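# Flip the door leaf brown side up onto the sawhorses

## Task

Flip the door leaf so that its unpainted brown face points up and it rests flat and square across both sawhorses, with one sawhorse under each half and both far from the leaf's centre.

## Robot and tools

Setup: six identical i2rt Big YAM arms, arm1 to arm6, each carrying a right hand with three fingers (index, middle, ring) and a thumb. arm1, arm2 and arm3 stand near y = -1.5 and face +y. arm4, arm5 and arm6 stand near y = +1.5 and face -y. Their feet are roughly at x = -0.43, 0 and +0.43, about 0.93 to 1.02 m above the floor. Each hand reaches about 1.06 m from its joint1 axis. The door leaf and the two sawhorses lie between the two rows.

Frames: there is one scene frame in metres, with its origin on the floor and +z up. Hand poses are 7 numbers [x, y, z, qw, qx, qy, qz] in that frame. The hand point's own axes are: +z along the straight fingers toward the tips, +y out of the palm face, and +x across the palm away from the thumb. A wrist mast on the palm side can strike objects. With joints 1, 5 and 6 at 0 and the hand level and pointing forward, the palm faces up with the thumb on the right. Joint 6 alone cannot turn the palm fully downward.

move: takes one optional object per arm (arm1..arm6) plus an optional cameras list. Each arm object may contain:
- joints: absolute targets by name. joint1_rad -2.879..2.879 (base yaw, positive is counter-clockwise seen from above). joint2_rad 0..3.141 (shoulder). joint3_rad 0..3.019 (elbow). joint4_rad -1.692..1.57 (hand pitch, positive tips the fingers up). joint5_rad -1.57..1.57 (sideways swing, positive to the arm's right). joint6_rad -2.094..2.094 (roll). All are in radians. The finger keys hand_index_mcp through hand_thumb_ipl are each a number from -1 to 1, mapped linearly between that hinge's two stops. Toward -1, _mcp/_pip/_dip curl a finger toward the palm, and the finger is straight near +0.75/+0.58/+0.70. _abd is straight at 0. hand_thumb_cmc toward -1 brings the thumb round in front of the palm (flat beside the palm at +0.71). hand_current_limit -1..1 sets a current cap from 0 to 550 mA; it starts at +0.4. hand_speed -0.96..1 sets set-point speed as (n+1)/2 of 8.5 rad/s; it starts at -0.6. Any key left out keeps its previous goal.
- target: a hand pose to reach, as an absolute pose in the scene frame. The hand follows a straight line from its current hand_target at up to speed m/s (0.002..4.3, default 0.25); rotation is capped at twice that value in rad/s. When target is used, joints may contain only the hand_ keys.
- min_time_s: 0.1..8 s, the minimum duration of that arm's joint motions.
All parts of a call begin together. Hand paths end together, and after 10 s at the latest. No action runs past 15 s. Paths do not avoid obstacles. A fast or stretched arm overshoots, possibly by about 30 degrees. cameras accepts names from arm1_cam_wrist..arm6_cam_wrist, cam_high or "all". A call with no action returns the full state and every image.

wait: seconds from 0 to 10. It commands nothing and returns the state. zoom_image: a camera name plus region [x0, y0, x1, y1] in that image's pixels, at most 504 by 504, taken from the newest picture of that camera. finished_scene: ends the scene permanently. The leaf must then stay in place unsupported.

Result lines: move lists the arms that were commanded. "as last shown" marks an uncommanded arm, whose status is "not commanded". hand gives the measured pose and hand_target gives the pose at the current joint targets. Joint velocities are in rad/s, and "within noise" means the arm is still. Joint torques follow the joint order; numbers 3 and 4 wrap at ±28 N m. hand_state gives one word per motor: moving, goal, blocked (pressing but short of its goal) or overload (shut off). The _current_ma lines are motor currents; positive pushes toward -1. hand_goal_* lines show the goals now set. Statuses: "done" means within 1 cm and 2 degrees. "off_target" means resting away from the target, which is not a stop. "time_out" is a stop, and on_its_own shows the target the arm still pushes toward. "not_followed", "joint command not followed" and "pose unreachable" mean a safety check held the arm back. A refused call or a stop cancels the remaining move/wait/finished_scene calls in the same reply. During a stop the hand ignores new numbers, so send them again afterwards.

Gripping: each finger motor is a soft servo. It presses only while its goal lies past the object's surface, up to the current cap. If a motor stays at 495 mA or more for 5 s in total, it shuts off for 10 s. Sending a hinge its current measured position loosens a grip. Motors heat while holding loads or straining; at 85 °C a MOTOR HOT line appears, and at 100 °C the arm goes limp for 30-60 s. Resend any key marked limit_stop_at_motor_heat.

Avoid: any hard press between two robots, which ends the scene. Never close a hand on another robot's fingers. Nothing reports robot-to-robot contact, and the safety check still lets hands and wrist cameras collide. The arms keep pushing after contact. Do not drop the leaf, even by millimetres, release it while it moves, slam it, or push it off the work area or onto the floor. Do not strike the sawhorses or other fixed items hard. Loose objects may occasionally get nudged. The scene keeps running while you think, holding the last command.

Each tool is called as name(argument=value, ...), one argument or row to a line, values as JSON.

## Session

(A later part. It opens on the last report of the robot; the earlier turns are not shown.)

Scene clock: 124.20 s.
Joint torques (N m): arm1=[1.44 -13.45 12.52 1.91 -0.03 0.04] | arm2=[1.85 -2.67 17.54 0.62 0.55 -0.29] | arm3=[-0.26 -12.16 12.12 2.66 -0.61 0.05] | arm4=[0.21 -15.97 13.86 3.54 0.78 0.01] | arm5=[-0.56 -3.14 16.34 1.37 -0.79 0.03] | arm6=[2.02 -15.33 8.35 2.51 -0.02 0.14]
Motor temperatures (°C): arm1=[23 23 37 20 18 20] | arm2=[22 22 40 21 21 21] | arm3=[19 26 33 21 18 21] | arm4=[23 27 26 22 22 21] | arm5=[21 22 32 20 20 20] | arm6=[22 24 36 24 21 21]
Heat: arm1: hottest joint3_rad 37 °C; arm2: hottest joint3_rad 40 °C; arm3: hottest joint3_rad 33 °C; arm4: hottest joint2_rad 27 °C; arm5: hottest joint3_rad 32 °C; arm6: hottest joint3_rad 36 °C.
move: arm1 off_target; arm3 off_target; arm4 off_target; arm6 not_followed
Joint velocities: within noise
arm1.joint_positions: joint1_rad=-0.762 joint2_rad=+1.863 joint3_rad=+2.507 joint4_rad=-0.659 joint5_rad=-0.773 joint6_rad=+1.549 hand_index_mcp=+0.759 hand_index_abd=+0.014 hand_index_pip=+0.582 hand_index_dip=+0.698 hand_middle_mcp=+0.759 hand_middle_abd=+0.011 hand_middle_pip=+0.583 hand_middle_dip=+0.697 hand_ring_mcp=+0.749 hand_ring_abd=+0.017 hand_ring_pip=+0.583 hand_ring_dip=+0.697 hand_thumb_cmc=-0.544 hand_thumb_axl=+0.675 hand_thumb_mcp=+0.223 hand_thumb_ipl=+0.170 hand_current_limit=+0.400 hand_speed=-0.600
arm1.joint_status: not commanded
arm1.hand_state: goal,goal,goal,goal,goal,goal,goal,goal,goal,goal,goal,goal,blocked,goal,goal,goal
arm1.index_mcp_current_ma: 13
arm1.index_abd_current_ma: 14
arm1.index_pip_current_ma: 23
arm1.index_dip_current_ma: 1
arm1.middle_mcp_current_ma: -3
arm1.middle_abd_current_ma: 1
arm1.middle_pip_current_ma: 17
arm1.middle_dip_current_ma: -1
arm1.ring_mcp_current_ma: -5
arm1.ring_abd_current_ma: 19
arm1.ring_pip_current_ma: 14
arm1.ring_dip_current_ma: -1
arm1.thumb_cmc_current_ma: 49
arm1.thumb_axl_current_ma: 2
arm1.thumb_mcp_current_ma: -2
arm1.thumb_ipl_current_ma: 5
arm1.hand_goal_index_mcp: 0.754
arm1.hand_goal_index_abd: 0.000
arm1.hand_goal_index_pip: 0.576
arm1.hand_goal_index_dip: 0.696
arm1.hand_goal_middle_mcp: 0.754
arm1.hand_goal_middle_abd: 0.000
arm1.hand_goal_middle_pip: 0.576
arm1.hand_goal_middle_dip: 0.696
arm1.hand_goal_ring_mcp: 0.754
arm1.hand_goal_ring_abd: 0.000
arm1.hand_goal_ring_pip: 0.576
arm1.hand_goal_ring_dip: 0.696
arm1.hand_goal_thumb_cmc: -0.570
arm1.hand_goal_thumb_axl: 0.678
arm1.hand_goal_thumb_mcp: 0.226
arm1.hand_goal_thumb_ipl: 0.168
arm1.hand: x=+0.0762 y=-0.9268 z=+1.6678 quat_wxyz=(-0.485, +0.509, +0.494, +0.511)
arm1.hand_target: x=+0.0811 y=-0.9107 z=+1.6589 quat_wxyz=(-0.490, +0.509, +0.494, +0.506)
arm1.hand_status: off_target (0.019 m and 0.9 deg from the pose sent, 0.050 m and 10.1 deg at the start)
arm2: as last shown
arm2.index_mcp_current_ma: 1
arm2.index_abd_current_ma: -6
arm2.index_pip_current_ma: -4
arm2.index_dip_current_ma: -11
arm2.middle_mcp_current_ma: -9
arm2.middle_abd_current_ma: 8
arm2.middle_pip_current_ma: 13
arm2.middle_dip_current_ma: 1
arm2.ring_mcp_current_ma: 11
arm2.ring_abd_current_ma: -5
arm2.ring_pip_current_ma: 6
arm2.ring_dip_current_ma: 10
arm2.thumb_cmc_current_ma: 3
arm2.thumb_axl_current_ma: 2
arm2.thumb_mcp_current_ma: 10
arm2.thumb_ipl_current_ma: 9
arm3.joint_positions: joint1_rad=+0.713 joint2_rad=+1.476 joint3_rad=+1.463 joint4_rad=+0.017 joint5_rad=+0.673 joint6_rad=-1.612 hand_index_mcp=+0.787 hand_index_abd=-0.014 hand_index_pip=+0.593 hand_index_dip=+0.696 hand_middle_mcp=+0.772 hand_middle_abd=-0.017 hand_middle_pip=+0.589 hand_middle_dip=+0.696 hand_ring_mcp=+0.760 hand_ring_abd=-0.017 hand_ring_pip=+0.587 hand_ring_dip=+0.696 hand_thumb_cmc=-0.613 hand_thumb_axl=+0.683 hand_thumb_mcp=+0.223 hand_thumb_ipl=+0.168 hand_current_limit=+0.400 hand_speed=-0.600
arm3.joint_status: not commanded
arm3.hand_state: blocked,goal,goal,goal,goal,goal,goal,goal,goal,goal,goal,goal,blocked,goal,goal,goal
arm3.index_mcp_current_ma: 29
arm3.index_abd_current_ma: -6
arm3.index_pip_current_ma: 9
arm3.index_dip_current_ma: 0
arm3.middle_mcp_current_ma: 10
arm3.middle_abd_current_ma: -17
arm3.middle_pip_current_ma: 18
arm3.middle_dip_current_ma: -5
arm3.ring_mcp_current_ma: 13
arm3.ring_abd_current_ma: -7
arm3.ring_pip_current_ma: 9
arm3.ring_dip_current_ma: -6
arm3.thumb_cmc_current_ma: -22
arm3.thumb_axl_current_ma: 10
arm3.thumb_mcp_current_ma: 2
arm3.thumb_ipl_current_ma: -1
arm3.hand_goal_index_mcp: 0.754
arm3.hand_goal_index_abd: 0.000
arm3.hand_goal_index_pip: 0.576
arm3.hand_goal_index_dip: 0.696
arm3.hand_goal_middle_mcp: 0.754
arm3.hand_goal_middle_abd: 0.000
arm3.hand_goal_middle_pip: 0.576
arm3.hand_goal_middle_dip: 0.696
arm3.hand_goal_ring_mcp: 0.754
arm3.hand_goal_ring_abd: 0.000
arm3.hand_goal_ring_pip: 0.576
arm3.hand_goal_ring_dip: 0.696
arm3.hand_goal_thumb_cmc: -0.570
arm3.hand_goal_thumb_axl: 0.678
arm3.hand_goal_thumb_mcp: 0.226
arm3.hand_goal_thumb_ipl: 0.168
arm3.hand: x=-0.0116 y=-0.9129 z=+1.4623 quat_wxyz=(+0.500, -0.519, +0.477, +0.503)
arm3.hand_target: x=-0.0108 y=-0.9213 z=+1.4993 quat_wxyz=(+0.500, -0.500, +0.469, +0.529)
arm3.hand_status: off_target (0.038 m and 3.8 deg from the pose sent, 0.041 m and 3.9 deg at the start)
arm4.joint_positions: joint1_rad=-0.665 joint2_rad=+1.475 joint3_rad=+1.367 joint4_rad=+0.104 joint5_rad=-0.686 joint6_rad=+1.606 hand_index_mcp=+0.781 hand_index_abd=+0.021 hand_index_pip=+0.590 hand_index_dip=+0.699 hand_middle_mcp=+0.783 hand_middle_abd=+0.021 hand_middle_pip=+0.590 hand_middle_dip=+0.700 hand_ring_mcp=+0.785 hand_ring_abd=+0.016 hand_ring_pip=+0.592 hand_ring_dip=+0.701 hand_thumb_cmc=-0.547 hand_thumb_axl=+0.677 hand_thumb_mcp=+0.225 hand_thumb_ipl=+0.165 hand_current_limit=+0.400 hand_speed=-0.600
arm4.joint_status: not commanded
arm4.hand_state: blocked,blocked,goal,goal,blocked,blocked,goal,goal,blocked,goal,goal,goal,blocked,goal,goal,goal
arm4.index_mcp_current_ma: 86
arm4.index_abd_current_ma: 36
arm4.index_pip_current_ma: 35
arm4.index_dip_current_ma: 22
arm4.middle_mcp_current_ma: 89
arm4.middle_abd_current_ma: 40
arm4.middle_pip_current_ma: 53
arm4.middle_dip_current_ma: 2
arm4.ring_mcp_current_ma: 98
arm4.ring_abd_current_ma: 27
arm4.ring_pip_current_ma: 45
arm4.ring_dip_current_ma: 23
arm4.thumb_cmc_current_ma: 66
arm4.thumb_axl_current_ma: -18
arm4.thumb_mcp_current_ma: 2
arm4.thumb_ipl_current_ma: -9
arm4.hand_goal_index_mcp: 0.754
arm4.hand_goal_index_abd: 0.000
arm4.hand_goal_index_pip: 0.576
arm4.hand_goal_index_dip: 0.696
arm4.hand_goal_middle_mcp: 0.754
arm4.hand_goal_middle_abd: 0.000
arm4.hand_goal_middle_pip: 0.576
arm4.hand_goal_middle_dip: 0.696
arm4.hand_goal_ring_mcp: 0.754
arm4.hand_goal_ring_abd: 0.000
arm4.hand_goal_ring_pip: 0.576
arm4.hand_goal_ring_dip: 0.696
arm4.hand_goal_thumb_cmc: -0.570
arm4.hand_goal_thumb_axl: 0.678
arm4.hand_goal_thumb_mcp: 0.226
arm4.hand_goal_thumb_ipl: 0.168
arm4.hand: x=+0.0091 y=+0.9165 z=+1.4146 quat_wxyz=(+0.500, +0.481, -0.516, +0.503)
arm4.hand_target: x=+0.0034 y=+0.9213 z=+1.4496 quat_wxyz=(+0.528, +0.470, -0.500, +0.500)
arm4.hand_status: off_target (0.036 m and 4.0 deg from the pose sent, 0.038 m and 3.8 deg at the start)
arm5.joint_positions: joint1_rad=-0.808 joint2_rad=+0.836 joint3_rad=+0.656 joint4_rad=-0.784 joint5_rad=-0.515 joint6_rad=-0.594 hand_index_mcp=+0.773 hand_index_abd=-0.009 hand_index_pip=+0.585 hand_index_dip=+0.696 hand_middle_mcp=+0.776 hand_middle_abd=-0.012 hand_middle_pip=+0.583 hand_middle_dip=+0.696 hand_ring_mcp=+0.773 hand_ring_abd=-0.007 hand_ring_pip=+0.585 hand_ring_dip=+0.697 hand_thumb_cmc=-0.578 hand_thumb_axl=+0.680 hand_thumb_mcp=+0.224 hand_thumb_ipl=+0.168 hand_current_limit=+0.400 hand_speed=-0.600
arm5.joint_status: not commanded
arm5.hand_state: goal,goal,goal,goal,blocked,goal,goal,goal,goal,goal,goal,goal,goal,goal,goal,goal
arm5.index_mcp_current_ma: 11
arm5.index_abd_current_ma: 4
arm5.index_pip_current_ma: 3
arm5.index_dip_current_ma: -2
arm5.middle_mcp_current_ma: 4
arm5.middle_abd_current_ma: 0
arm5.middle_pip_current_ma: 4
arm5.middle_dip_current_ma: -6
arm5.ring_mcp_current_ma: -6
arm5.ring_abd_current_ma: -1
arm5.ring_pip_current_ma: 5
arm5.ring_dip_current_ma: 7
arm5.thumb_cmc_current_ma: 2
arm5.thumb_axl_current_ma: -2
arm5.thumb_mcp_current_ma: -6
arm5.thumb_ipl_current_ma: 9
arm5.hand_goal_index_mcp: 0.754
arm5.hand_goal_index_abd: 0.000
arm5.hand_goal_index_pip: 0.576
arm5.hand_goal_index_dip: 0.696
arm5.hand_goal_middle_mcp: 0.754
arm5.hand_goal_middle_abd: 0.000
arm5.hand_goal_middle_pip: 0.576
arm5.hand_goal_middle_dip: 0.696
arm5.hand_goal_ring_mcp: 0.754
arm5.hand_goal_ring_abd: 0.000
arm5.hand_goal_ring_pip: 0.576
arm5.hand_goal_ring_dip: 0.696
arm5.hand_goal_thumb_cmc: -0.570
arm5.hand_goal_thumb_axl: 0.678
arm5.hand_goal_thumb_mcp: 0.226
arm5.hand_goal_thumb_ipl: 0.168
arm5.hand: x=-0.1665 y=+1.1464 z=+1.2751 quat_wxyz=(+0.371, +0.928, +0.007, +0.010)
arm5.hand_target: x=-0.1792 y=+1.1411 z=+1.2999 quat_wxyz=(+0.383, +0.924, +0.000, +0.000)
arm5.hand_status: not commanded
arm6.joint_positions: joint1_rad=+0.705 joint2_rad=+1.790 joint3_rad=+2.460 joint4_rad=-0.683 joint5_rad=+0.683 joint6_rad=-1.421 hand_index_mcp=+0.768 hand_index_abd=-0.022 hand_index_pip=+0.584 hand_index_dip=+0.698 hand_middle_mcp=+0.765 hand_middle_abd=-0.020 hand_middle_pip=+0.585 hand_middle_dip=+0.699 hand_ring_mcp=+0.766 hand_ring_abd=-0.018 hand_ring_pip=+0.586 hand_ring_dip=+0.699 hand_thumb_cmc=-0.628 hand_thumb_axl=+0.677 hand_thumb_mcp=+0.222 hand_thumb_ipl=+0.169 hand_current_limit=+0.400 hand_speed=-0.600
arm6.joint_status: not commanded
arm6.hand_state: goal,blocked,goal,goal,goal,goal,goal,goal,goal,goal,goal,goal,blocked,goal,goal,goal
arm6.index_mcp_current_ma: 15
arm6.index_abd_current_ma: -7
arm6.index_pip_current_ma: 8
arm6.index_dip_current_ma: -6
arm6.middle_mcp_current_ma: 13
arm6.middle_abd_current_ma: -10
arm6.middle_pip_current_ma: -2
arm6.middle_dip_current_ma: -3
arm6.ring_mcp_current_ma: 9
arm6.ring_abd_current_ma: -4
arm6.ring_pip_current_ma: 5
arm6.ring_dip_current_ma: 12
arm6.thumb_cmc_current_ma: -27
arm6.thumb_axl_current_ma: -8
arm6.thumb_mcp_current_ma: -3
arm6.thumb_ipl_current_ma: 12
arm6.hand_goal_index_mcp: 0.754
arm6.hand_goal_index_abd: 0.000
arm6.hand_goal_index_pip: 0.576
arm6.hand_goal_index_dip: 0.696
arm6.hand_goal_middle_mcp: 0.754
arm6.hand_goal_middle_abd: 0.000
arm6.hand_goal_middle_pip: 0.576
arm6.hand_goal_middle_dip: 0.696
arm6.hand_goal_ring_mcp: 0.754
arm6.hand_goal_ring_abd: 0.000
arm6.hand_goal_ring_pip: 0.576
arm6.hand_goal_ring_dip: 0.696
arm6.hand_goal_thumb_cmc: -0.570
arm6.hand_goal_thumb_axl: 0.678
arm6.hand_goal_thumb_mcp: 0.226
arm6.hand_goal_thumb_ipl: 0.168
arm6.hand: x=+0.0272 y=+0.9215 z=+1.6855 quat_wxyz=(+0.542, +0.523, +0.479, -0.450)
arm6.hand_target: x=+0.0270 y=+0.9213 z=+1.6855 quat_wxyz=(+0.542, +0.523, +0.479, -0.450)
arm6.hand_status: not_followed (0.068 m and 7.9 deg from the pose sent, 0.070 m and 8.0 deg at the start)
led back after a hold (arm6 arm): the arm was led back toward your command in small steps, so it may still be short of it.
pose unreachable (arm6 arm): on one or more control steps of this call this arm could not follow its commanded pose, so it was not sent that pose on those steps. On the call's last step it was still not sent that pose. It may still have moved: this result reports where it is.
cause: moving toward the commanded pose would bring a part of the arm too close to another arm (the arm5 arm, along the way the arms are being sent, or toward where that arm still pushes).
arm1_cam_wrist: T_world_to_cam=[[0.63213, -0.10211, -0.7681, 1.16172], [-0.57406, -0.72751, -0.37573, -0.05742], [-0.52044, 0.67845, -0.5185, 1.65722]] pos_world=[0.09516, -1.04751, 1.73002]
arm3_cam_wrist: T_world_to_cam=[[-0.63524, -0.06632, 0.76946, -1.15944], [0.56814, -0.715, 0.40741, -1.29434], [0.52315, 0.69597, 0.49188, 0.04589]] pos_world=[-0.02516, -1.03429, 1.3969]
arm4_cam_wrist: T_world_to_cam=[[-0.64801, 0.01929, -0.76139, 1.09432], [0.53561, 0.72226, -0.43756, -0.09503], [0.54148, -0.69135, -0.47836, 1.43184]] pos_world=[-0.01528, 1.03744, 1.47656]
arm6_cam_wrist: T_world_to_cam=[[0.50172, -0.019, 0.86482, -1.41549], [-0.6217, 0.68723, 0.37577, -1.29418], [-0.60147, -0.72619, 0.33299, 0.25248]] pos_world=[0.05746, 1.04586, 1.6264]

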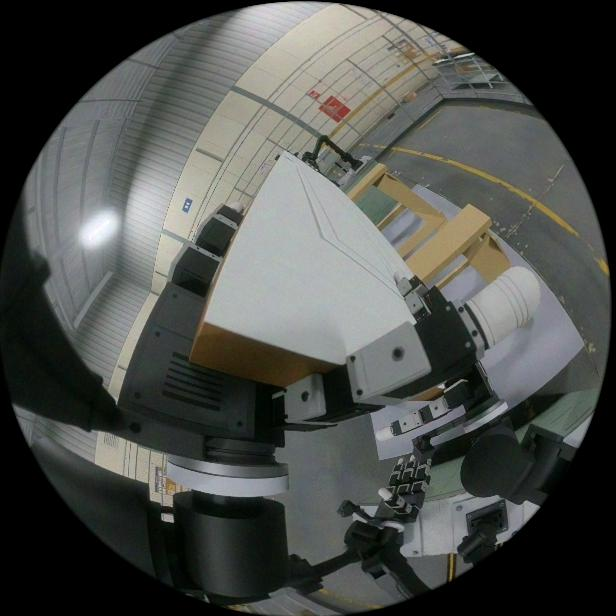

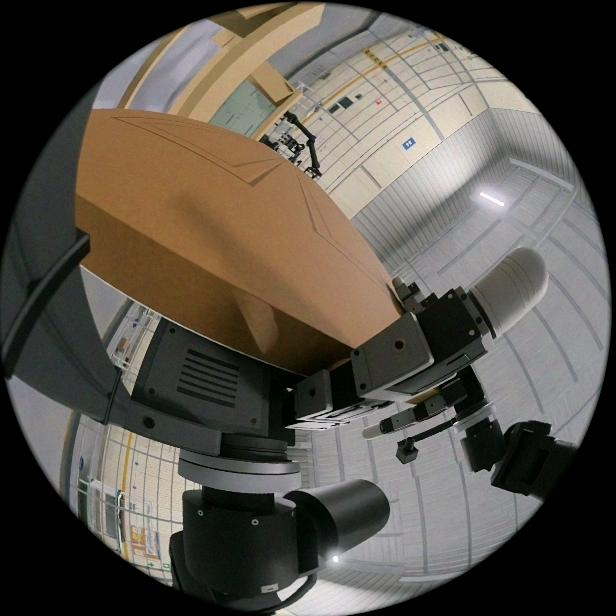

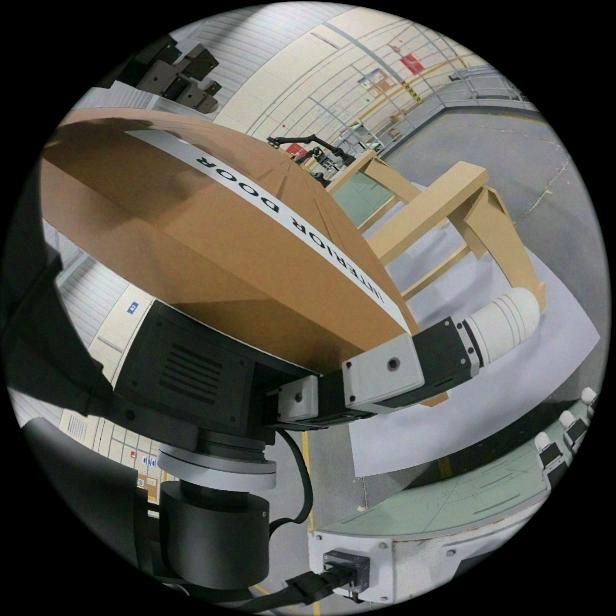

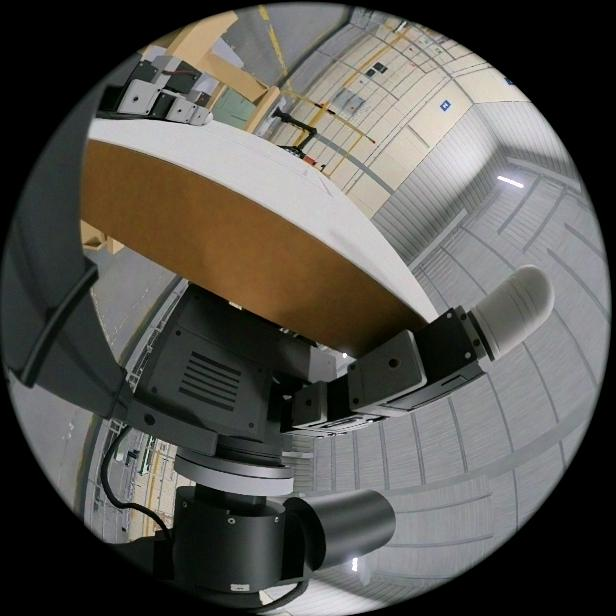

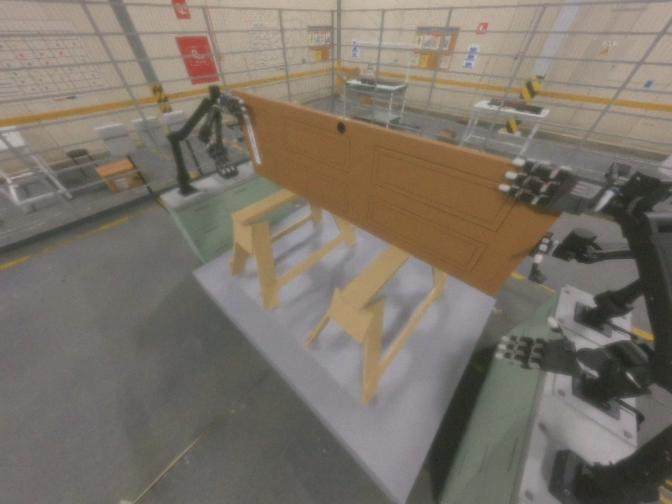

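move(
  arm2={"target": [0.0, -1.17, 1.10, 0, 0, 0.9239, 0.3827], "speed": 0.15},
  arm5={"target": [0.0, 1.20, 1.11, 0.3827, 0.9239, 0, 0], "speed": 0.15},
  cameras=["cam_high"],
)

Scene clock: 127.67 s.
Joint torques (N m): arm1=[1.32 -13.51 12.48 1.89 -0.04 0.03] | arm2=[0.15 0.38 11.54 2.07 -0.21 -0.29] | arm3=[-0.38 -12.04 12.04 2.69 -0.59 0.05] | arm4=[0.21 -15.91 13.86 3.54 0.78 0.01] | arm5=[1.73 0.97 10.58 3.08 0.16 0.05] | arm6=[1.9 -15.56 8.46 2.58 -0.03 0.14]
Motor temperatures (°C): arm1=[23 23 36 19 18 20] | arm2=[22 21 40 21 21 21] | arm3=[19 26 34 21 18 21] | arm4=[23 27 26 22 22 21] | arm5=[21 21 32 20 20 20] | arm6=[22 24 36 24 21 21]
Heat: arm1: hottest joint3_rad 36 °C; arm2: hottest joint3_rad 40 °C; arm3: hottest joint3_rad 34 °C; arm4: hottest joint2_rad 27 °C; arm5: hottest joint3_rad 32 °C; arm6: hottest joint3_rad 36 °C.
move: arm2 done; arm5 done
Joint velocities: within noise
arm1, arm3, arm4, arm6: as last shown
arm1.joint_positions: joint1_rad=-0.762 joint2_rad=+1.863 joint3_rad=+2.507 joint4_rad=-0.660 joint5_rad=-0.773 joint6_rad=+1.549 hand_index_mcp=+0.759 hand_index_abd=+0.014 hand_index_pip=+0.582 hand_index_dip=+0.698 hand_middle_mcp=+0.759 hand_middle_abd=+0.011 hand_middle_pip=+0.583 hand_middle_dip=+0.697 hand_ring_mcp=+0.749 hand_ring_abd=+0.017 hand_ring_pip=+0.583 hand_ring_dip=+0.697 hand_thumb_cmc=-0.544 hand_thumb_axl=+0.675 hand_thumb_mcp=+0.223 hand_thumb_ipl=+0.170 hand_current_limit=+0.400 hand_speed=-0.600
arm1.index_mcp_current_ma: 6
arm1.index_abd_current_ma: 2
arm1.index_pip_current_ma: -4
arm1.index_dip_current_ma: -6
arm1.middle_mcp_current_ma: 5
arm1.middle_pip_current_ma: 21
arm1.middle_dip_current_ma: -4
arm1.ring_mcp_current_ma: -6
arm1.ring_pip_current_ma: 15
arm1.ring_dip_current_ma: 16
arm1.thumb_cmc_current_ma: 52
arm1.thumb_axl_current_ma: -15
arm1.thumb_mcp_current_ma: -9
arm1.thumb_ipl_current_ma: 10
arm1.hand: x=+0.0760 y=-0.9269 z=+1.6681 quat_wxyz=(-0.485, +0.509, +0.494, +0.511)
arm1.hand_target: x=+0.0810 y=-0.9108 z=+1.6592 quat_wxyz=(-0.490, +0.509, +0.494, +0.506)
arm2.joint_positions: joint1_rad=+0.059 joint2_rad=+0.585 joint3_rad=+0.280 joint4_rad=-0.524 joint5_rad=+0.086 joint6_rad=+0.093 hand_index_mcp=+0.770 hand_index_abd=+0.005 hand_index_pip=+0.582 hand_index_dip=+0.696 hand_middle_mcp=+0.762 hand_middle_abd=+0.007 hand_middle_pip=+0.578 hand_middle_dip=+0.696 hand_ring_mcp=+0.762 hand_ring_abd=+0.006 hand_ring_pip=+0.578 hand_ring_dip=+0.696 hand_thumb_cmc=-0.564 hand_thumb_axl=+0.671 hand_thumb_mcp=+0.224 hand_thumb_ipl=+0.167 hand_current_limit=+0.400 hand_speed=-0.600
arm2.joint_status: not commanded
arm2.hand_state: goal,goal,goal,goal,goal,goal,goal,goal,goal,goal,goal,goal,goal,goal,goal,goal
arm2.index_mcp_current_ma: -4
arm2.index_abd_current_ma: -2
arm2.index_pip_current_ma: -4
arm2.index_dip_current_ma: -4
arm2.middle_mcp_current_ma: -5
arm2.middle_abd_current_ma: 18
arm2.middle_pip_current_ma: -3
arm2.middle_dip_current_ma: -10
arm2.ring_mcp_current_ma: 7
arm2.ring_abd_current_ma: -4
arm2.ring_pip_current_ma: 14
arm2.ring_dip_current_ma: -4
arm2.thumb_cmc_current_ma: 3
arm2.thumb_axl_current_ma: 0
arm2.thumb_mcp_current_ma: 10
arm2.thumb_ipl_current_ma: 3
arm2.hand_goal_index_mcp: 0.754
arm2.hand_goal_index_abd: 0.000
arm2.hand_goal_index_pip: 0.576
arm2.hand_goal_index_dip: 0.696
arm2.hand_goal_middle_mcp: 0.754
arm2.hand_goal_middle_abd: 0.000
arm2.hand_goal_middle_pip: 0.576
arm2.hand_goal_middle_dip: 0.696
arm2.hand_goal_ring_mcp: 0.754
arm2.hand_goal_ring_abd: 0.000
arm2.hand_goal_ring_pip: 0.576
arm2.hand_goal_ring_dip: 0.696
arm2.hand_goal_thumb_cmc: -0.570
arm2.hand_goal_thumb_axl: 0.678
arm2.hand_goal_thumb_mcp: 0.226
arm2.hand_goal_thumb_ipl: 0.168
arm2.hand: x=-0.0017 y=-1.1723 z=+1.0934 quat_wxyz=(-0.001, +0.000, +0.929, +0.370)
arm2.hand_target: x=+0.0000 y=-1.1701 z=+1.1001 quat_wxyz=(+0.000, +0.000, +0.924, +0.383)
arm2.hand_status: done (0.007 m and 1.6 deg from the pose sent, 0.209 m and 2.6 deg at the start)
arm3.index_mcp_current_ma: 26
arm3.index_abd_current_ma: -9
arm3.index_dip_current_ma: 2
arm3.middle_mcp_current_ma: 8
arm3.middle_abd_current_ma: -18
arm3.middle_pip_current_ma: 16
arm3.ring_mcp_current_ma: 11
arm3.ring_abd_current_ma: -13
arm3.ring_pip_current_ma: 5
arm3.ring_dip_current_ma: -10
arm3.thumb_cmc_current_ma: -27
arm3.thumb_axl_current_ma: 6
arm3.thumb_mcp_current_ma: 4
arm3.thumb_ipl_current_ma: 1
arm4.index_mcp_current_ma: 97
arm4.index_abd_current_ma: 44
arm4.index_pip_current_ma: 41
arm4.index_dip_current_ma: 21
arm4.middle_mcp_current_ma: 94
arm4.middle_abd_current_ma: 44
arm4.middle_pip_current_ma: 47
arm4.middle_dip_current_ma: 5
arm4.ring_mcp_current_ma: 97
arm4.ring_abd_current_ma: 33
arm4.ring_pip_current_ma: 47
arm4.thumb_cmc_current_ma: 65
arm4.thumb_axl_current_ma: -19
arm4.thumb_mcp_current_ma: 1
arm4.thumb_ipl_current_ma: -11
arm5.joint_positions: joint1_rad=+0.015 joint2_rad=+0.490 joint3_rad=+0.069 joint4_rad=-0.356 joint5_rad=+0.060 joint6_rad=+0.054 hand_index_mcp=+0.773 hand_index_abd=-0.009 hand_index_pip=+0.585 hand_index_dip=+0.696 hand_middle_mcp=+0.776 hand_middle_abd=-0.012 hand_middle_pip=+0.583 hand_middle_dip=+0.696 hand_ring_mcp=+0.773 hand_ring_abd=-0.007 hand_ring_pip=+0.585 hand_ring_dip=+0.697 hand_thumb_cmc=-0.578 hand_thumb_axl=+0.680 hand_thumb_mcp=+0.224 hand_thumb_ipl=+0.168 hand_current_limit=+0.400 hand_speed=-0.600
arm5.joint_status: not commanded
arm5.hand_state: goal,goal,goal,goal,blocked,goal,goal,goal,goal,goal,goal,goal,goal,goal,goal,goal
arm5.index_mcp_current_ma: 12
arm5.index_abd_current_ma: 7
arm5.index_pip_current_ma: 9
arm5.index_dip_current_ma: -2
arm5.middle_mcp_current_ma: 5
arm5.middle_abd_current_ma: 0
arm5.middle_pip_current_ma: -2
arm5.middle_dip_current_ma: -5
arm5.ring_mcp_current_ma: -3
arm5.ring_abd_current_ma: -1
arm5.ring_pip_current_ma: 2
arm5.ring_dip_current_ma: 3
arm5.thumb_cmc_current_ma: 6
arm5.thumb_axl_current_ma: -7
arm5.thumb_mcp_current_ma: -7
arm5.thumb_ipl_current_ma: 12
arm5.hand_goal_index_mcp: 0.754
arm5.hand_goal_index_abd: 0.000
arm5.hand_goal_index_pip: 0.576
arm5.hand_goal_index_dip: 0.696
arm5.hand_goal_middle_mcp: 0.754
arm5.hand_goal_middle_abd: 0.000
arm5.hand_goal_middle_pip: 0.576
arm5.hand_goal_middle_dip: 0.696
arm5.hand_goal_ring_mcp: 0.754
arm5.hand_goal_ring_abd: 0.000
arm5.hand_goal_ring_pip: 0.576
arm5.hand_goal_ring_dip: 0.696
arm5.hand_goal_thumb_cmc: -0.570
arm5.hand_goal_thumb_axl: 0.678
arm5.hand_goal_thumb_mcp: 0.226
arm5.hand_goal_thumb_ipl: 0.168
arm5.hand: x=-0.0030 y=+1.2004 z=+1.1119 quat_wxyz=(+0.381, +0.925, -0.001, -0.004)
arm5.hand_target: x=-0.0001 y=+1.2002 z=+1.1101 quat_wxyz=(+0.383, +0.924, +0.000, +0.000)
arm5.hand_status: done (0.004 m and 0.5 deg from the pose sent, 0.240 m and 1.9 deg at the start)
arm6.index_mcp_current_ma: 12
arm6.index_abd_current_ma: -4
arm6.index_pip_current_ma: 3
arm6.index_dip_current_ma: -9
arm6.middle_mcp_current_ma: 5
arm6.middle_abd_current_ma: -11
arm6.middle_pip_current_ma: -5
arm6.middle_dip_current_ma: 0
arm6.ring_mcp_current_ma: 10
arm6.ring_abd_current_ma: -6
arm6.ring_pip_current_ma: 7
arm6.ring_dip_current_ma: 1
arm6.thumb_cmc_current_ma: -32
arm6.thumb_axl_current_ma: -10
arm6.thumb_mcp_current_ma: -7
arm6.thumb_ipl_current_ma: 5

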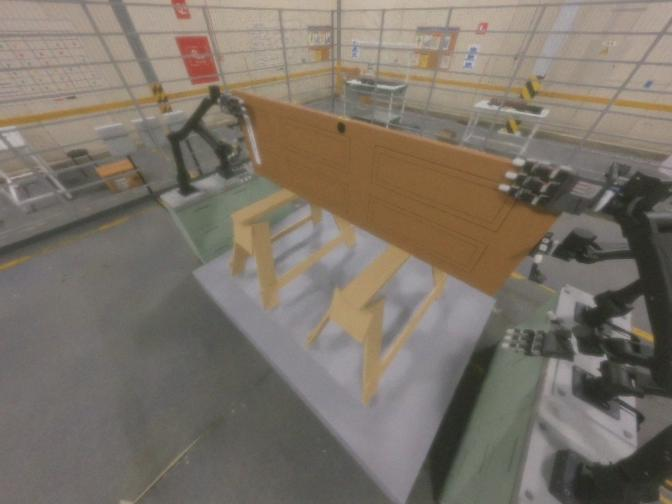

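move(
  arm1={"target": [0.105, -0.91, 1.66, -0.5, 0.5, 0.5, 0.5], "speed": 0.02},
  arm6={"target": [0.121, 0.90, 1.685, 0.5, 0.5, 0.5, -0.5], "speed": 0.02},
  arm3={"target": [0.010, -0.92, 1.505, 0.49, -0.49, 0.48, 0.54], "speed": 0.02},
  arm4={"target": [0.023, 0.92, 1.455, 0.54, 0.48, -0.49, 0.49], "speed": 0.02},
  cameras=["arm1_cam_wrist", "arm3_cam_wrist", "arm4_cam_wrist", "arm6_cam_wrist", "cam_high"],
)

Scene clock: 133.93 s.
Joint torques (N m): arm1=[1.55 -14.92 11.58 1.63 -0.26 -0.12] | arm2=[-0.03 0.62 11.54 2.03 -0.21 -0.3] | arm3=[-0.62 -12.4 9.95 2.59 -0.55 0.08] | arm4=[-0.09 -16.97 11.15 3.49 0.63 -0.16] | arm5=[1.55 0.97 10.59 3.08 0.17 0.04] | arm6=[2.61 -13.74 10.03 3.56 -0.42 0.18]
Motor temperatures (°C): arm1=[23 23 36 19 18 20] | arm2=[22 21 38 21 21 21] | arm3=[19 26 34 21 18 21] | arm4=[23 27 26 22 22 21] | arm5=[21 21 31 20 20 20] | arm6=[22 24 35 24 21 21]
Heat: arm1: hottest joint3_rad 36 °C; arm2: hottest joint3_rad 38 °C; arm3: hottest joint3_rad 34 °C; arm4: hottest joint2_rad 27 °C; arm5: hottest joint3_rad 31 °C; arm6: hottest joint3_rad 35 °C.
move: arm1 off_target; arm3 off_target; arm4 off_target; arm6 off_target
Joint velocities: within noise
arm1.joint_positions: joint1_rad=-0.800 joint2_rad=+1.976 joint3_rad=+2.689 joint4_rad=-0.703 joint5_rad=-0.833 joint6_rad=+1.573 hand_index_mcp=+0.751 hand_index_abd=+0.014 hand_index_pip=+0.581 hand_index_dip=+0.698 hand_middle_mcp=+0.754 hand_middle_abd=+0.011 hand_middle_pip=+0.582 hand_middle_dip=+0.697 hand_ring_mcp=+0.749 hand_ring_abd=+0.017 hand_ring_pip=+0.582 hand_ring_dip=+0.697 hand_thumb_cmc=-0.543 hand_thumb_axl=+0.685 hand_thumb_mcp=+0.226 hand_thumb_ipl=+0.169 hand_current_limit=+0.400 hand_speed=-0.600
arm1.joint_status: not commanded
arm1.hand_state: goal,goal,goal,goal,goal,goal,goal,goal,goal,goal,goal,goal,blocked,goal,goal,goal
arm1.index_mcp_current_ma: 12
arm1.index_abd_current_ma: 27
arm1.index_pip_current_ma: 8
arm1.index_dip_current_ma: -5
arm1.middle_mcp_current_ma: -7
arm1.middle_abd_current_ma: 1
arm1.middle_pip_current_ma: 16
arm1.middle_dip_current_ma: 18
arm1.ring_mcp_current_ma: 0
arm1.ring_abd_current_ma: 10
arm1.ring_pip_current_ma: 18
arm1.ring_dip_current_ma: 19
arm1.thumb_cmc_current_ma: 49
arm1.thumb_axl_current_ma: 10
arm1.thumb_mcp_current_ma: -12
arm1.thumb_ipl_current_ma: -2
arm1.hand_goal_index_mcp: 0.754
arm1.hand_goal_index_abd: 0.000
arm1.hand_goal_index_pip: 0.576
arm1.hand_goal_index_dip: 0.696
arm1.hand_goal_middle_mcp: 0.754
arm1.hand_goal_middle_abd: 0.000
arm1.hand_goal_middle_pip: 0.576
arm1.hand_goal_middle_dip: 0.696
arm1.hand_goal_ring_mcp: 0.754
arm1.hand_goal_ring_abd: 0.000
arm1.hand_goal_ring_pip: 0.576
arm1.hand_goal_ring_dip: 0.696
arm1.hand_goal_thumb_cmc: -0.570
arm1.hand_goal_thumb_axl: 0.678
arm1.hand_goal_thumb_mcp: 0.226
arm1.hand_goal_thumb_ipl: 0.168
arm1.hand: x=+0.1032 y=-0.9268 z=+1.6707 quat_wxyz=(-0.496, +0.501, +0.493, +0.509)
arm1.hand_target: x=+0.1041 y=-0.9106 z=+1.6592 quat_wxyz=(-0.500, +0.499, +0.499, +0.501)
arm1.hand_status: off_target (0.020 m and 1.3 deg from the pose sent, 0.034 m and 2.5 deg at the start)
arm2, arm5: as last shown
arm2.index_mcp_current_ma: 6
arm2.index_abd_current_ma: -7
arm2.index_pip_current_ma: -14
arm2.index_dip_current_ma: -12
arm2.middle_mcp_current_ma: 0
arm2.middle_abd_current_ma: 0
arm2.middle_pip_current_ma: 9
arm2.middle_dip_current_ma: -8
arm2.ring_mcp_current_ma: 13
arm2.ring_abd_current_ma: -11
arm2.ring_pip_current_ma: 16
arm2.ring_dip_current_ma: 1
arm2.thumb_cmc_current_ma: 11
arm2.thumb_axl_current_ma: 5
arm2.thumb_mcp_current_ma: 4
arm2.thumb_ipl_current_ma: 9
arm2.hand: x=-0.0017 y=-1.1722 z=+1.0935 quat_wxyz=(-0.001, +0.000, +0.929, +0.370)
arm2.hand_target: x=+0.0000 y=-1.1701 z=+1.1002 quat_wxyz=(+0.000, +0.000, +0.924, +0.383)
arm3.joint_positions: joint1_rad=+0.682 joint2_rad=+1.451 joint3_rad=+1.463 joint4_rad=+0.017 joint5_rad=+0.640 joint6_rad=-1.572 hand_index_mcp=+0.789 hand_index_abd=-0.025 hand_index_pip=+0.593 hand_index_dip=+0.696 hand_middle_mcp=+0.775 hand_middle_abd=-0.019 hand_middle_pip=+0.589 hand_middle_dip=+0.696 hand_ring_mcp=+0.768 hand_ring_abd=-0.017 hand_ring_pip=+0.587 hand_ring_dip=+0.696 hand_thumb_cmc=-0.613 hand_thumb_axl=+0.683 hand_thumb_mcp=+0.223 hand_thumb_ipl=+0.168 hand_current_limit=+0.400 hand_speed=-0.600
arm3.joint_status: not commanded
arm3.hand_state: blocked,blocked,goal,goal,blocked,goal,goal,goal,goal,goal,goal,goal,blocked,goal,goal,goal
arm3.index_mcp_current_ma: 30
arm3.index_abd_current_ma: -10
arm3.index_pip_current_ma: 3
arm3.index_dip_current_ma: 4
arm3.middle_mcp_current_ma: 13
arm3.middle_abd_current_ma: -19
arm3.middle_pip_current_ma: 13
arm3.middle_dip_current_ma: -8
arm3.ring_mcp_current_ma: 18
arm3.ring_abd_current_ma: -11
arm3.ring_pip_current_ma: 8
arm3.ring_dip_current_ma: -6
arm3.thumb_cmc_current_ma: -28
arm3.thumb_axl_current_ma: 13
arm3.thumb_mcp_current_ma: 7
arm3.thumb_ipl_current_ma: -3
arm3.hand_goal_index_mcp: 0.754
arm3.hand_goal_index_abd: 0.000
arm3.hand_goal_index_pip: 0.576
arm3.hand_goal_index_dip: 0.696
arm3.hand_goal_middle_mcp: 0.754
arm3.hand_goal_middle_abd: 0.000
arm3.hand_goal_middle_pip: 0.576
arm3.hand_goal_middle_dip: 0.696
arm3.hand_goal_ring_mcp: 0.754
arm3.hand_goal_ring_abd: 0.000
arm3.hand_goal_ring_pip: 0.576
arm3.hand_goal_ring_dip: 0.696
arm3.hand_goal_thumb_cmc: -0.570
arm3.hand_goal_thumb_axl: 0.678
arm3.hand_goal_thumb_mcp: 0.226
arm3.hand_goal_thumb_ipl: 0.168
arm3.hand: x=+0.0074 y=-0.9109 z=+1.4828 quat_wxyz=(+0.490, -0.501, +0.486, +0.522)
arm3.hand_target: x=+0.0102 y=-0.9203 z=+1.5049 quat_wxyz=(+0.490, -0.489, +0.479, +0.539)
arm3.hand_status: off_target (0.024 m and 2.5 deg from the pose sent, 0.048 m and 5.6 deg at the start)
arm4.joint_positions: joint1_rad=-0.628 joint2_rad=+1.456 joint3_rad=+1.367 joint4_rad=+0.104 joint5_rad=-0.647 joint6_rad=+1.579 hand_index_mcp=+0.777 hand_index_abd=+0.023 hand_index_pip=+0.589 hand_index_dip=+0.699 hand_middle_mcp=+0.783 hand_middle_abd=+0.032 hand_middle_pip=+0.590 hand_middle_dip=+0.700 hand_ring_mcp=+0.788 hand_ring_abd=+0.030 hand_ring_pip=+0.593 hand_ring_dip=+0.701 hand_thumb_cmc=-0.547 hand_thumb_axl=+0.677 hand_thumb_mcp=+0.225 hand_thumb_ipl=+0.165 hand_current_limit=+0.400 hand_speed=-0.600
arm4.joint_status: not commanded
arm4.hand_state: blocked,blocked,goal,goal,blocked,blocked,goal,goal,blocked,blocked,goal,goal,blocked,goal,goal,goal
arm4.index_mcp_current_ma: 68
arm4.index_abd_current_ma: 36
arm4.index_pip_current_ma: 45
arm4.index_dip_current_ma: 11
arm4.middle_mcp_current_ma: 91
arm4.middle_abd_current_ma: 71
arm4.middle_pip_current_ma: 41
arm4.middle_dip_current_ma: 9
arm4.ring_mcp_current_ma: 105
arm4.ring_abd_current_ma: 61
arm4.ring_pip_current_ma: 47
arm4.ring_dip_current_ma: 20
arm4.thumb_cmc_current_ma: 69
arm4.thumb_axl_current_ma: -9
arm4.thumb_mcp_current_ma: 12
arm4.thumb_ipl_current_ma: -7
arm4.hand_goal_index_mcp: 0.754
arm4.hand_goal_index_abd: 0.000
arm4.hand_goal_index_pip: 0.576
arm4.hand_goal_index_dip: 0.696
arm4.hand_goal_middle_mcp: 0.754
arm4.hand_goal_middle_abd: 0.000
arm4.hand_goal_middle_pip: 0.576
arm4.hand_goal_middle_dip: 0.696
arm4.hand_goal_ring_mcp: 0.754
arm4.hand_goal_ring_abd: 0.000
arm4.hand_goal_ring_pip: 0.576
arm4.hand_goal_ring_dip: 0.696
arm4.hand_goal_thumb_cmc: -0.570
arm4.hand_goal_thumb_axl: 0.678
arm4.hand_goal_thumb_mcp: 0.226
arm4.hand_goal_thumb_ipl: 0.168
arm4.hand: x=+0.0265 y=+0.9093 z=+1.4295 quat_wxyz=(+0.513, +0.487, -0.503, +0.497)
arm4.hand_target: x=+0.0234 y=+0.9203 z=+1.4549 quat_wxyz=(+0.539, +0.479, -0.490, +0.489)
arm4.hand_status: off_target (0.028 m and 3.6 deg from the pose sent, 0.043 m and 5.7 deg at the start)
arm5.joint_positions: joint1_rad=+0.015 joint2_rad=+0.490 joint3_rad=+0.069 joint4_rad=-0.356 joint5_rad=+0.060 joint6_rad=+0.055 hand_index_mcp=+0.773 hand_index_abd=-0.009 hand_index_pip=+0.585 hand_index_dip=+0.696 hand_middle_mcp=+0.776 hand_middle_abd=-0.012 hand_middle_pip=+0.583 hand_middle_dip=+0.696 hand_ring_mcp=+0.773 hand_ring_abd=-0.007 hand_ring_pip=+0.585 hand_ring_dip=+0.697 hand_thumb_cmc=-0.578 hand_thumb_axl=+0.680 hand_thumb_mcp=+0.224 hand_thumb_ipl=+0.168 hand_current_limit=+0.400 hand_speed=-0.600
arm5.index_mcp_current_ma: 10
arm5.index_abd_current_ma: 5
arm5.index_pip_current_ma: 6
arm5.index_dip_current_ma: -4
arm5.middle_mcp_current_ma: 7
arm5.middle_pip_current_ma: 6
arm5.middle_dip_current_ma: -3
arm5.ring_mcp_current_ma: -5
arm5.ring_abd_current_ma: 4
arm5.ring_pip_current_ma: 8
arm5.ring_dip_current_ma: 1
arm5.thumb_axl_current_ma: -4
arm5.thumb_mcp_current_ma: -9
arm5.thumb_ipl_current_ma: 7
arm5.hand: x=-0.0029 y=+1.2004 z=+1.1119 quat_wxyz=(+0.381, +0.925, -0.001, -0.003)
arm5.hand_target: x=+0.0000 y=+1.2002 z=+1.1100 quat_wxyz=(+0.383, +0.924, +0.000, +0.000)
arm6.joint_positions: joint1_rad=+0.786 joint2_rad=+2.079 joint3_rad=+2.896 joint4_rad=-0.630 joint5_rad=+0.793 joint6_rad=-1.671 hand_index_mcp=+0.763 hand_index_abd=-0.022 hand_index_pip=+0.584 hand_index_dip=+0.698 hand_middle_mcp=+0.762 hand_middle_abd=-0.020 hand_middle_pip=+0.584 hand_middle_dip=+0.699 hand_ring_mcp=+0.762 hand_ring_abd=-0.018 hand_ring_pip=+0.585 hand_ring_dip=+0.699 hand_thumb_cmc=-0.617 hand_thumb_axl=+0.646 hand_thumb_mcp=+0.231 hand_thumb_ipl=+0.169 hand_current_limit=+0.400 hand_speed=-0.600
arm6.joint_status: not commanded
arm6.hand_state: goal,blocked,goal,goal,goal,goal,goal,goal,goal,goal,goal,goal,blocked,blocked,goal,goal
arm6.index_mcp_current_ma: 4
arm6.index_abd_current_ma: -4
arm6.index_pip_current_ma: 7
arm6.index_dip_current_ma: -11
arm6.middle_mcp_current_ma: 13
arm6.middle_abd_current_ma: -8
arm6.middle_pip_current_ma: -8
arm6.middle_dip_current_ma: 2
arm6.ring_mcp_current_ma: 14
arm6.ring_abd_current_ma: -12
arm6.ring_pip_current_ma: -1
arm6.ring_dip_current_ma: 6
arm6.thumb_cmc_current_ma: -21
arm6.thumb_axl_current_ma: -20
arm6.thumb_mcp_current_ma: 0
arm6.thumb_ipl_current_ma: 7
arm6.hand_goal_index_mcp: 0.754
arm6.hand_goal_index_abd: 0.000
arm6.hand_goal_index_pip: 0.576
arm6.hand_goal_index_dip: 0.696
arm6.hand_goal_middle_mcp: 0.754
arm6.hand_goal_middle_abd: 0.000
arm6.hand_goal_middle_pip: 0.576
arm6.hand_goal_middle_dip: 0.696
arm6.hand_goal_ring_mcp: 0.754
arm6.hand_goal_ring_abd: 0.000
arm6.hand_goal_ring_pip: 0.576
arm6.hand_goal_ring_dip: 0.696
arm6.hand_goal_thumb_cmc: -0.570
arm6.hand_goal_thumb_axl: 0.678
arm6.hand_goal_thumb_mcp: 0.226
arm6.hand_goal_thumb_ipl: 0.168
arm6.hand: x=+0.0957 y=+0.9163 z=+1.7000 quat_wxyz=(+0.544, +0.470, +0.461, -0.521)
arm6.hand_target: x=+0.1171 y=+0.9042 z=+1.6806 quat_wxyz=(+0.549, +0.467, +0.461, -0.517)
arm6.hand_status: off_target (0.034 m and 7.9 deg from the pose sent, 0.096 m and 8.3 deg at the start; a joint's target at an end of its range on 82 of 166 steps)
arm1_cam_wrist: T_world_to_cam=[[0.62956, -0.07515, -0.77331, 1.18082], [-0.56094, -0.73264, -0.38547, -0.03077], [-0.53759, 0.67645, -0.5034, 1.64744]] pos_world=[0.12498, -1.04821, 1.7306]
arm3_cam_wrist: T_world_to_cam=[[-0.59052, -0.08202, 0.80284, -1.22712], [0.59201, -0.72012, 0.36188, -1.24943], [0.54846, 0.68899, 0.4738, 0.04485]] pos_world=[-0.00957, -1.03129, 1.41607]
arm4_cam_wrist: T_world_to_cam=[[-0.67654, 0.01017, -0.73634, 1.09022], [0.51951, 0.71527, -0.46744, -0.04318], [0.52192, -0.69877, -0.48919, 1.44721]] pos_world=[0.00467, 1.03106, 1.49055]
arm6_cam_wrist: T_world_to_cam=[[0.5883, 0.07795, 0.80488, -1.45778], [-0.55341, 0.76455, 0.33045, -1.25382], [-0.58961, -0.63983, 0.49292, -0.06709]] pos_world=[0.12417, 1.02932, 1.62073]

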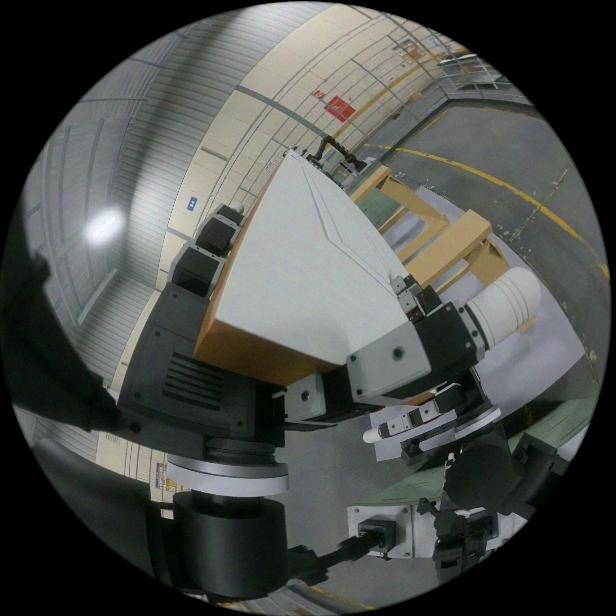

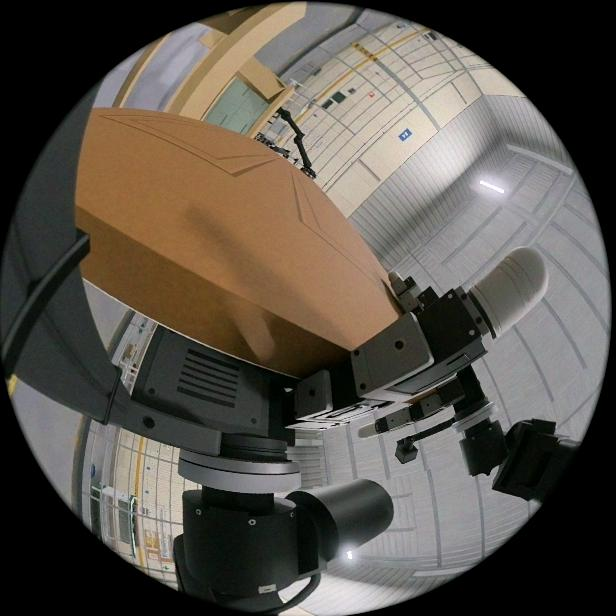

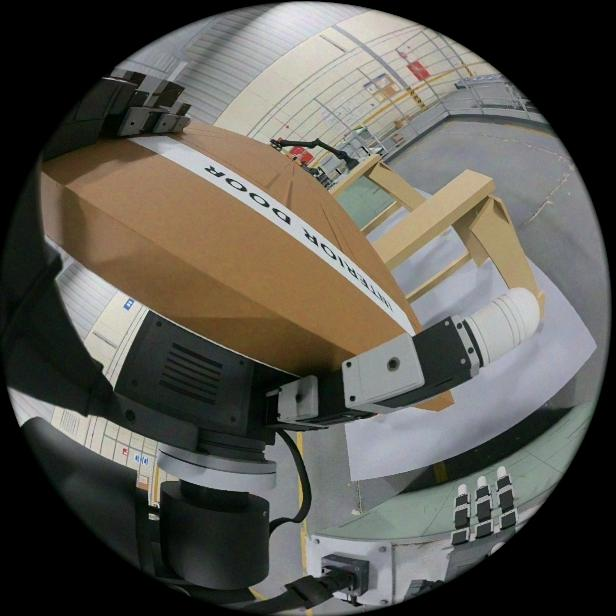

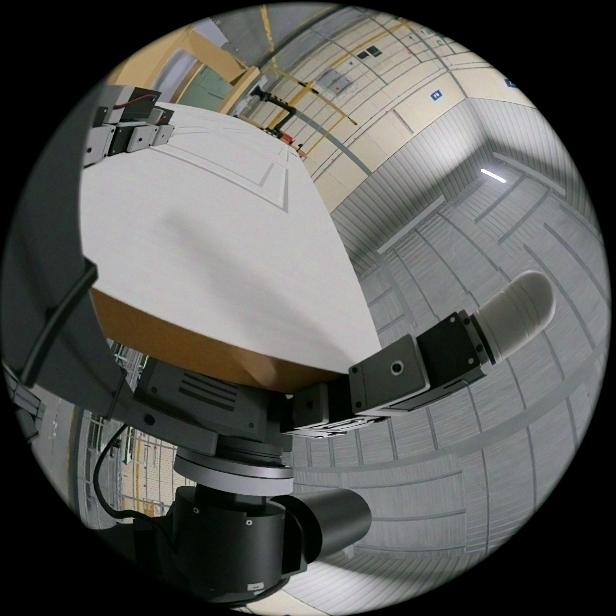

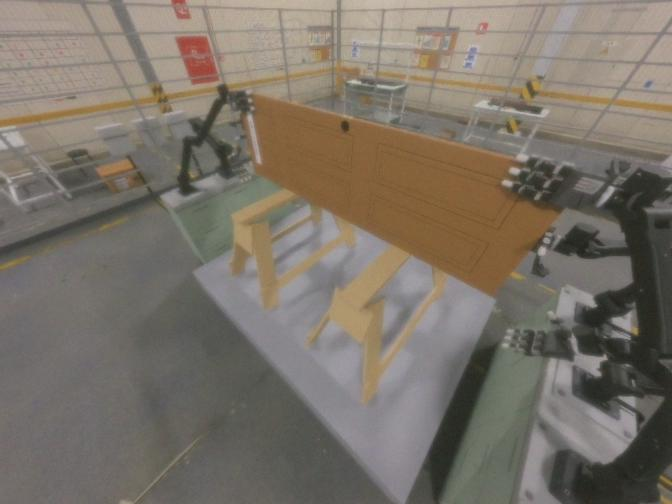

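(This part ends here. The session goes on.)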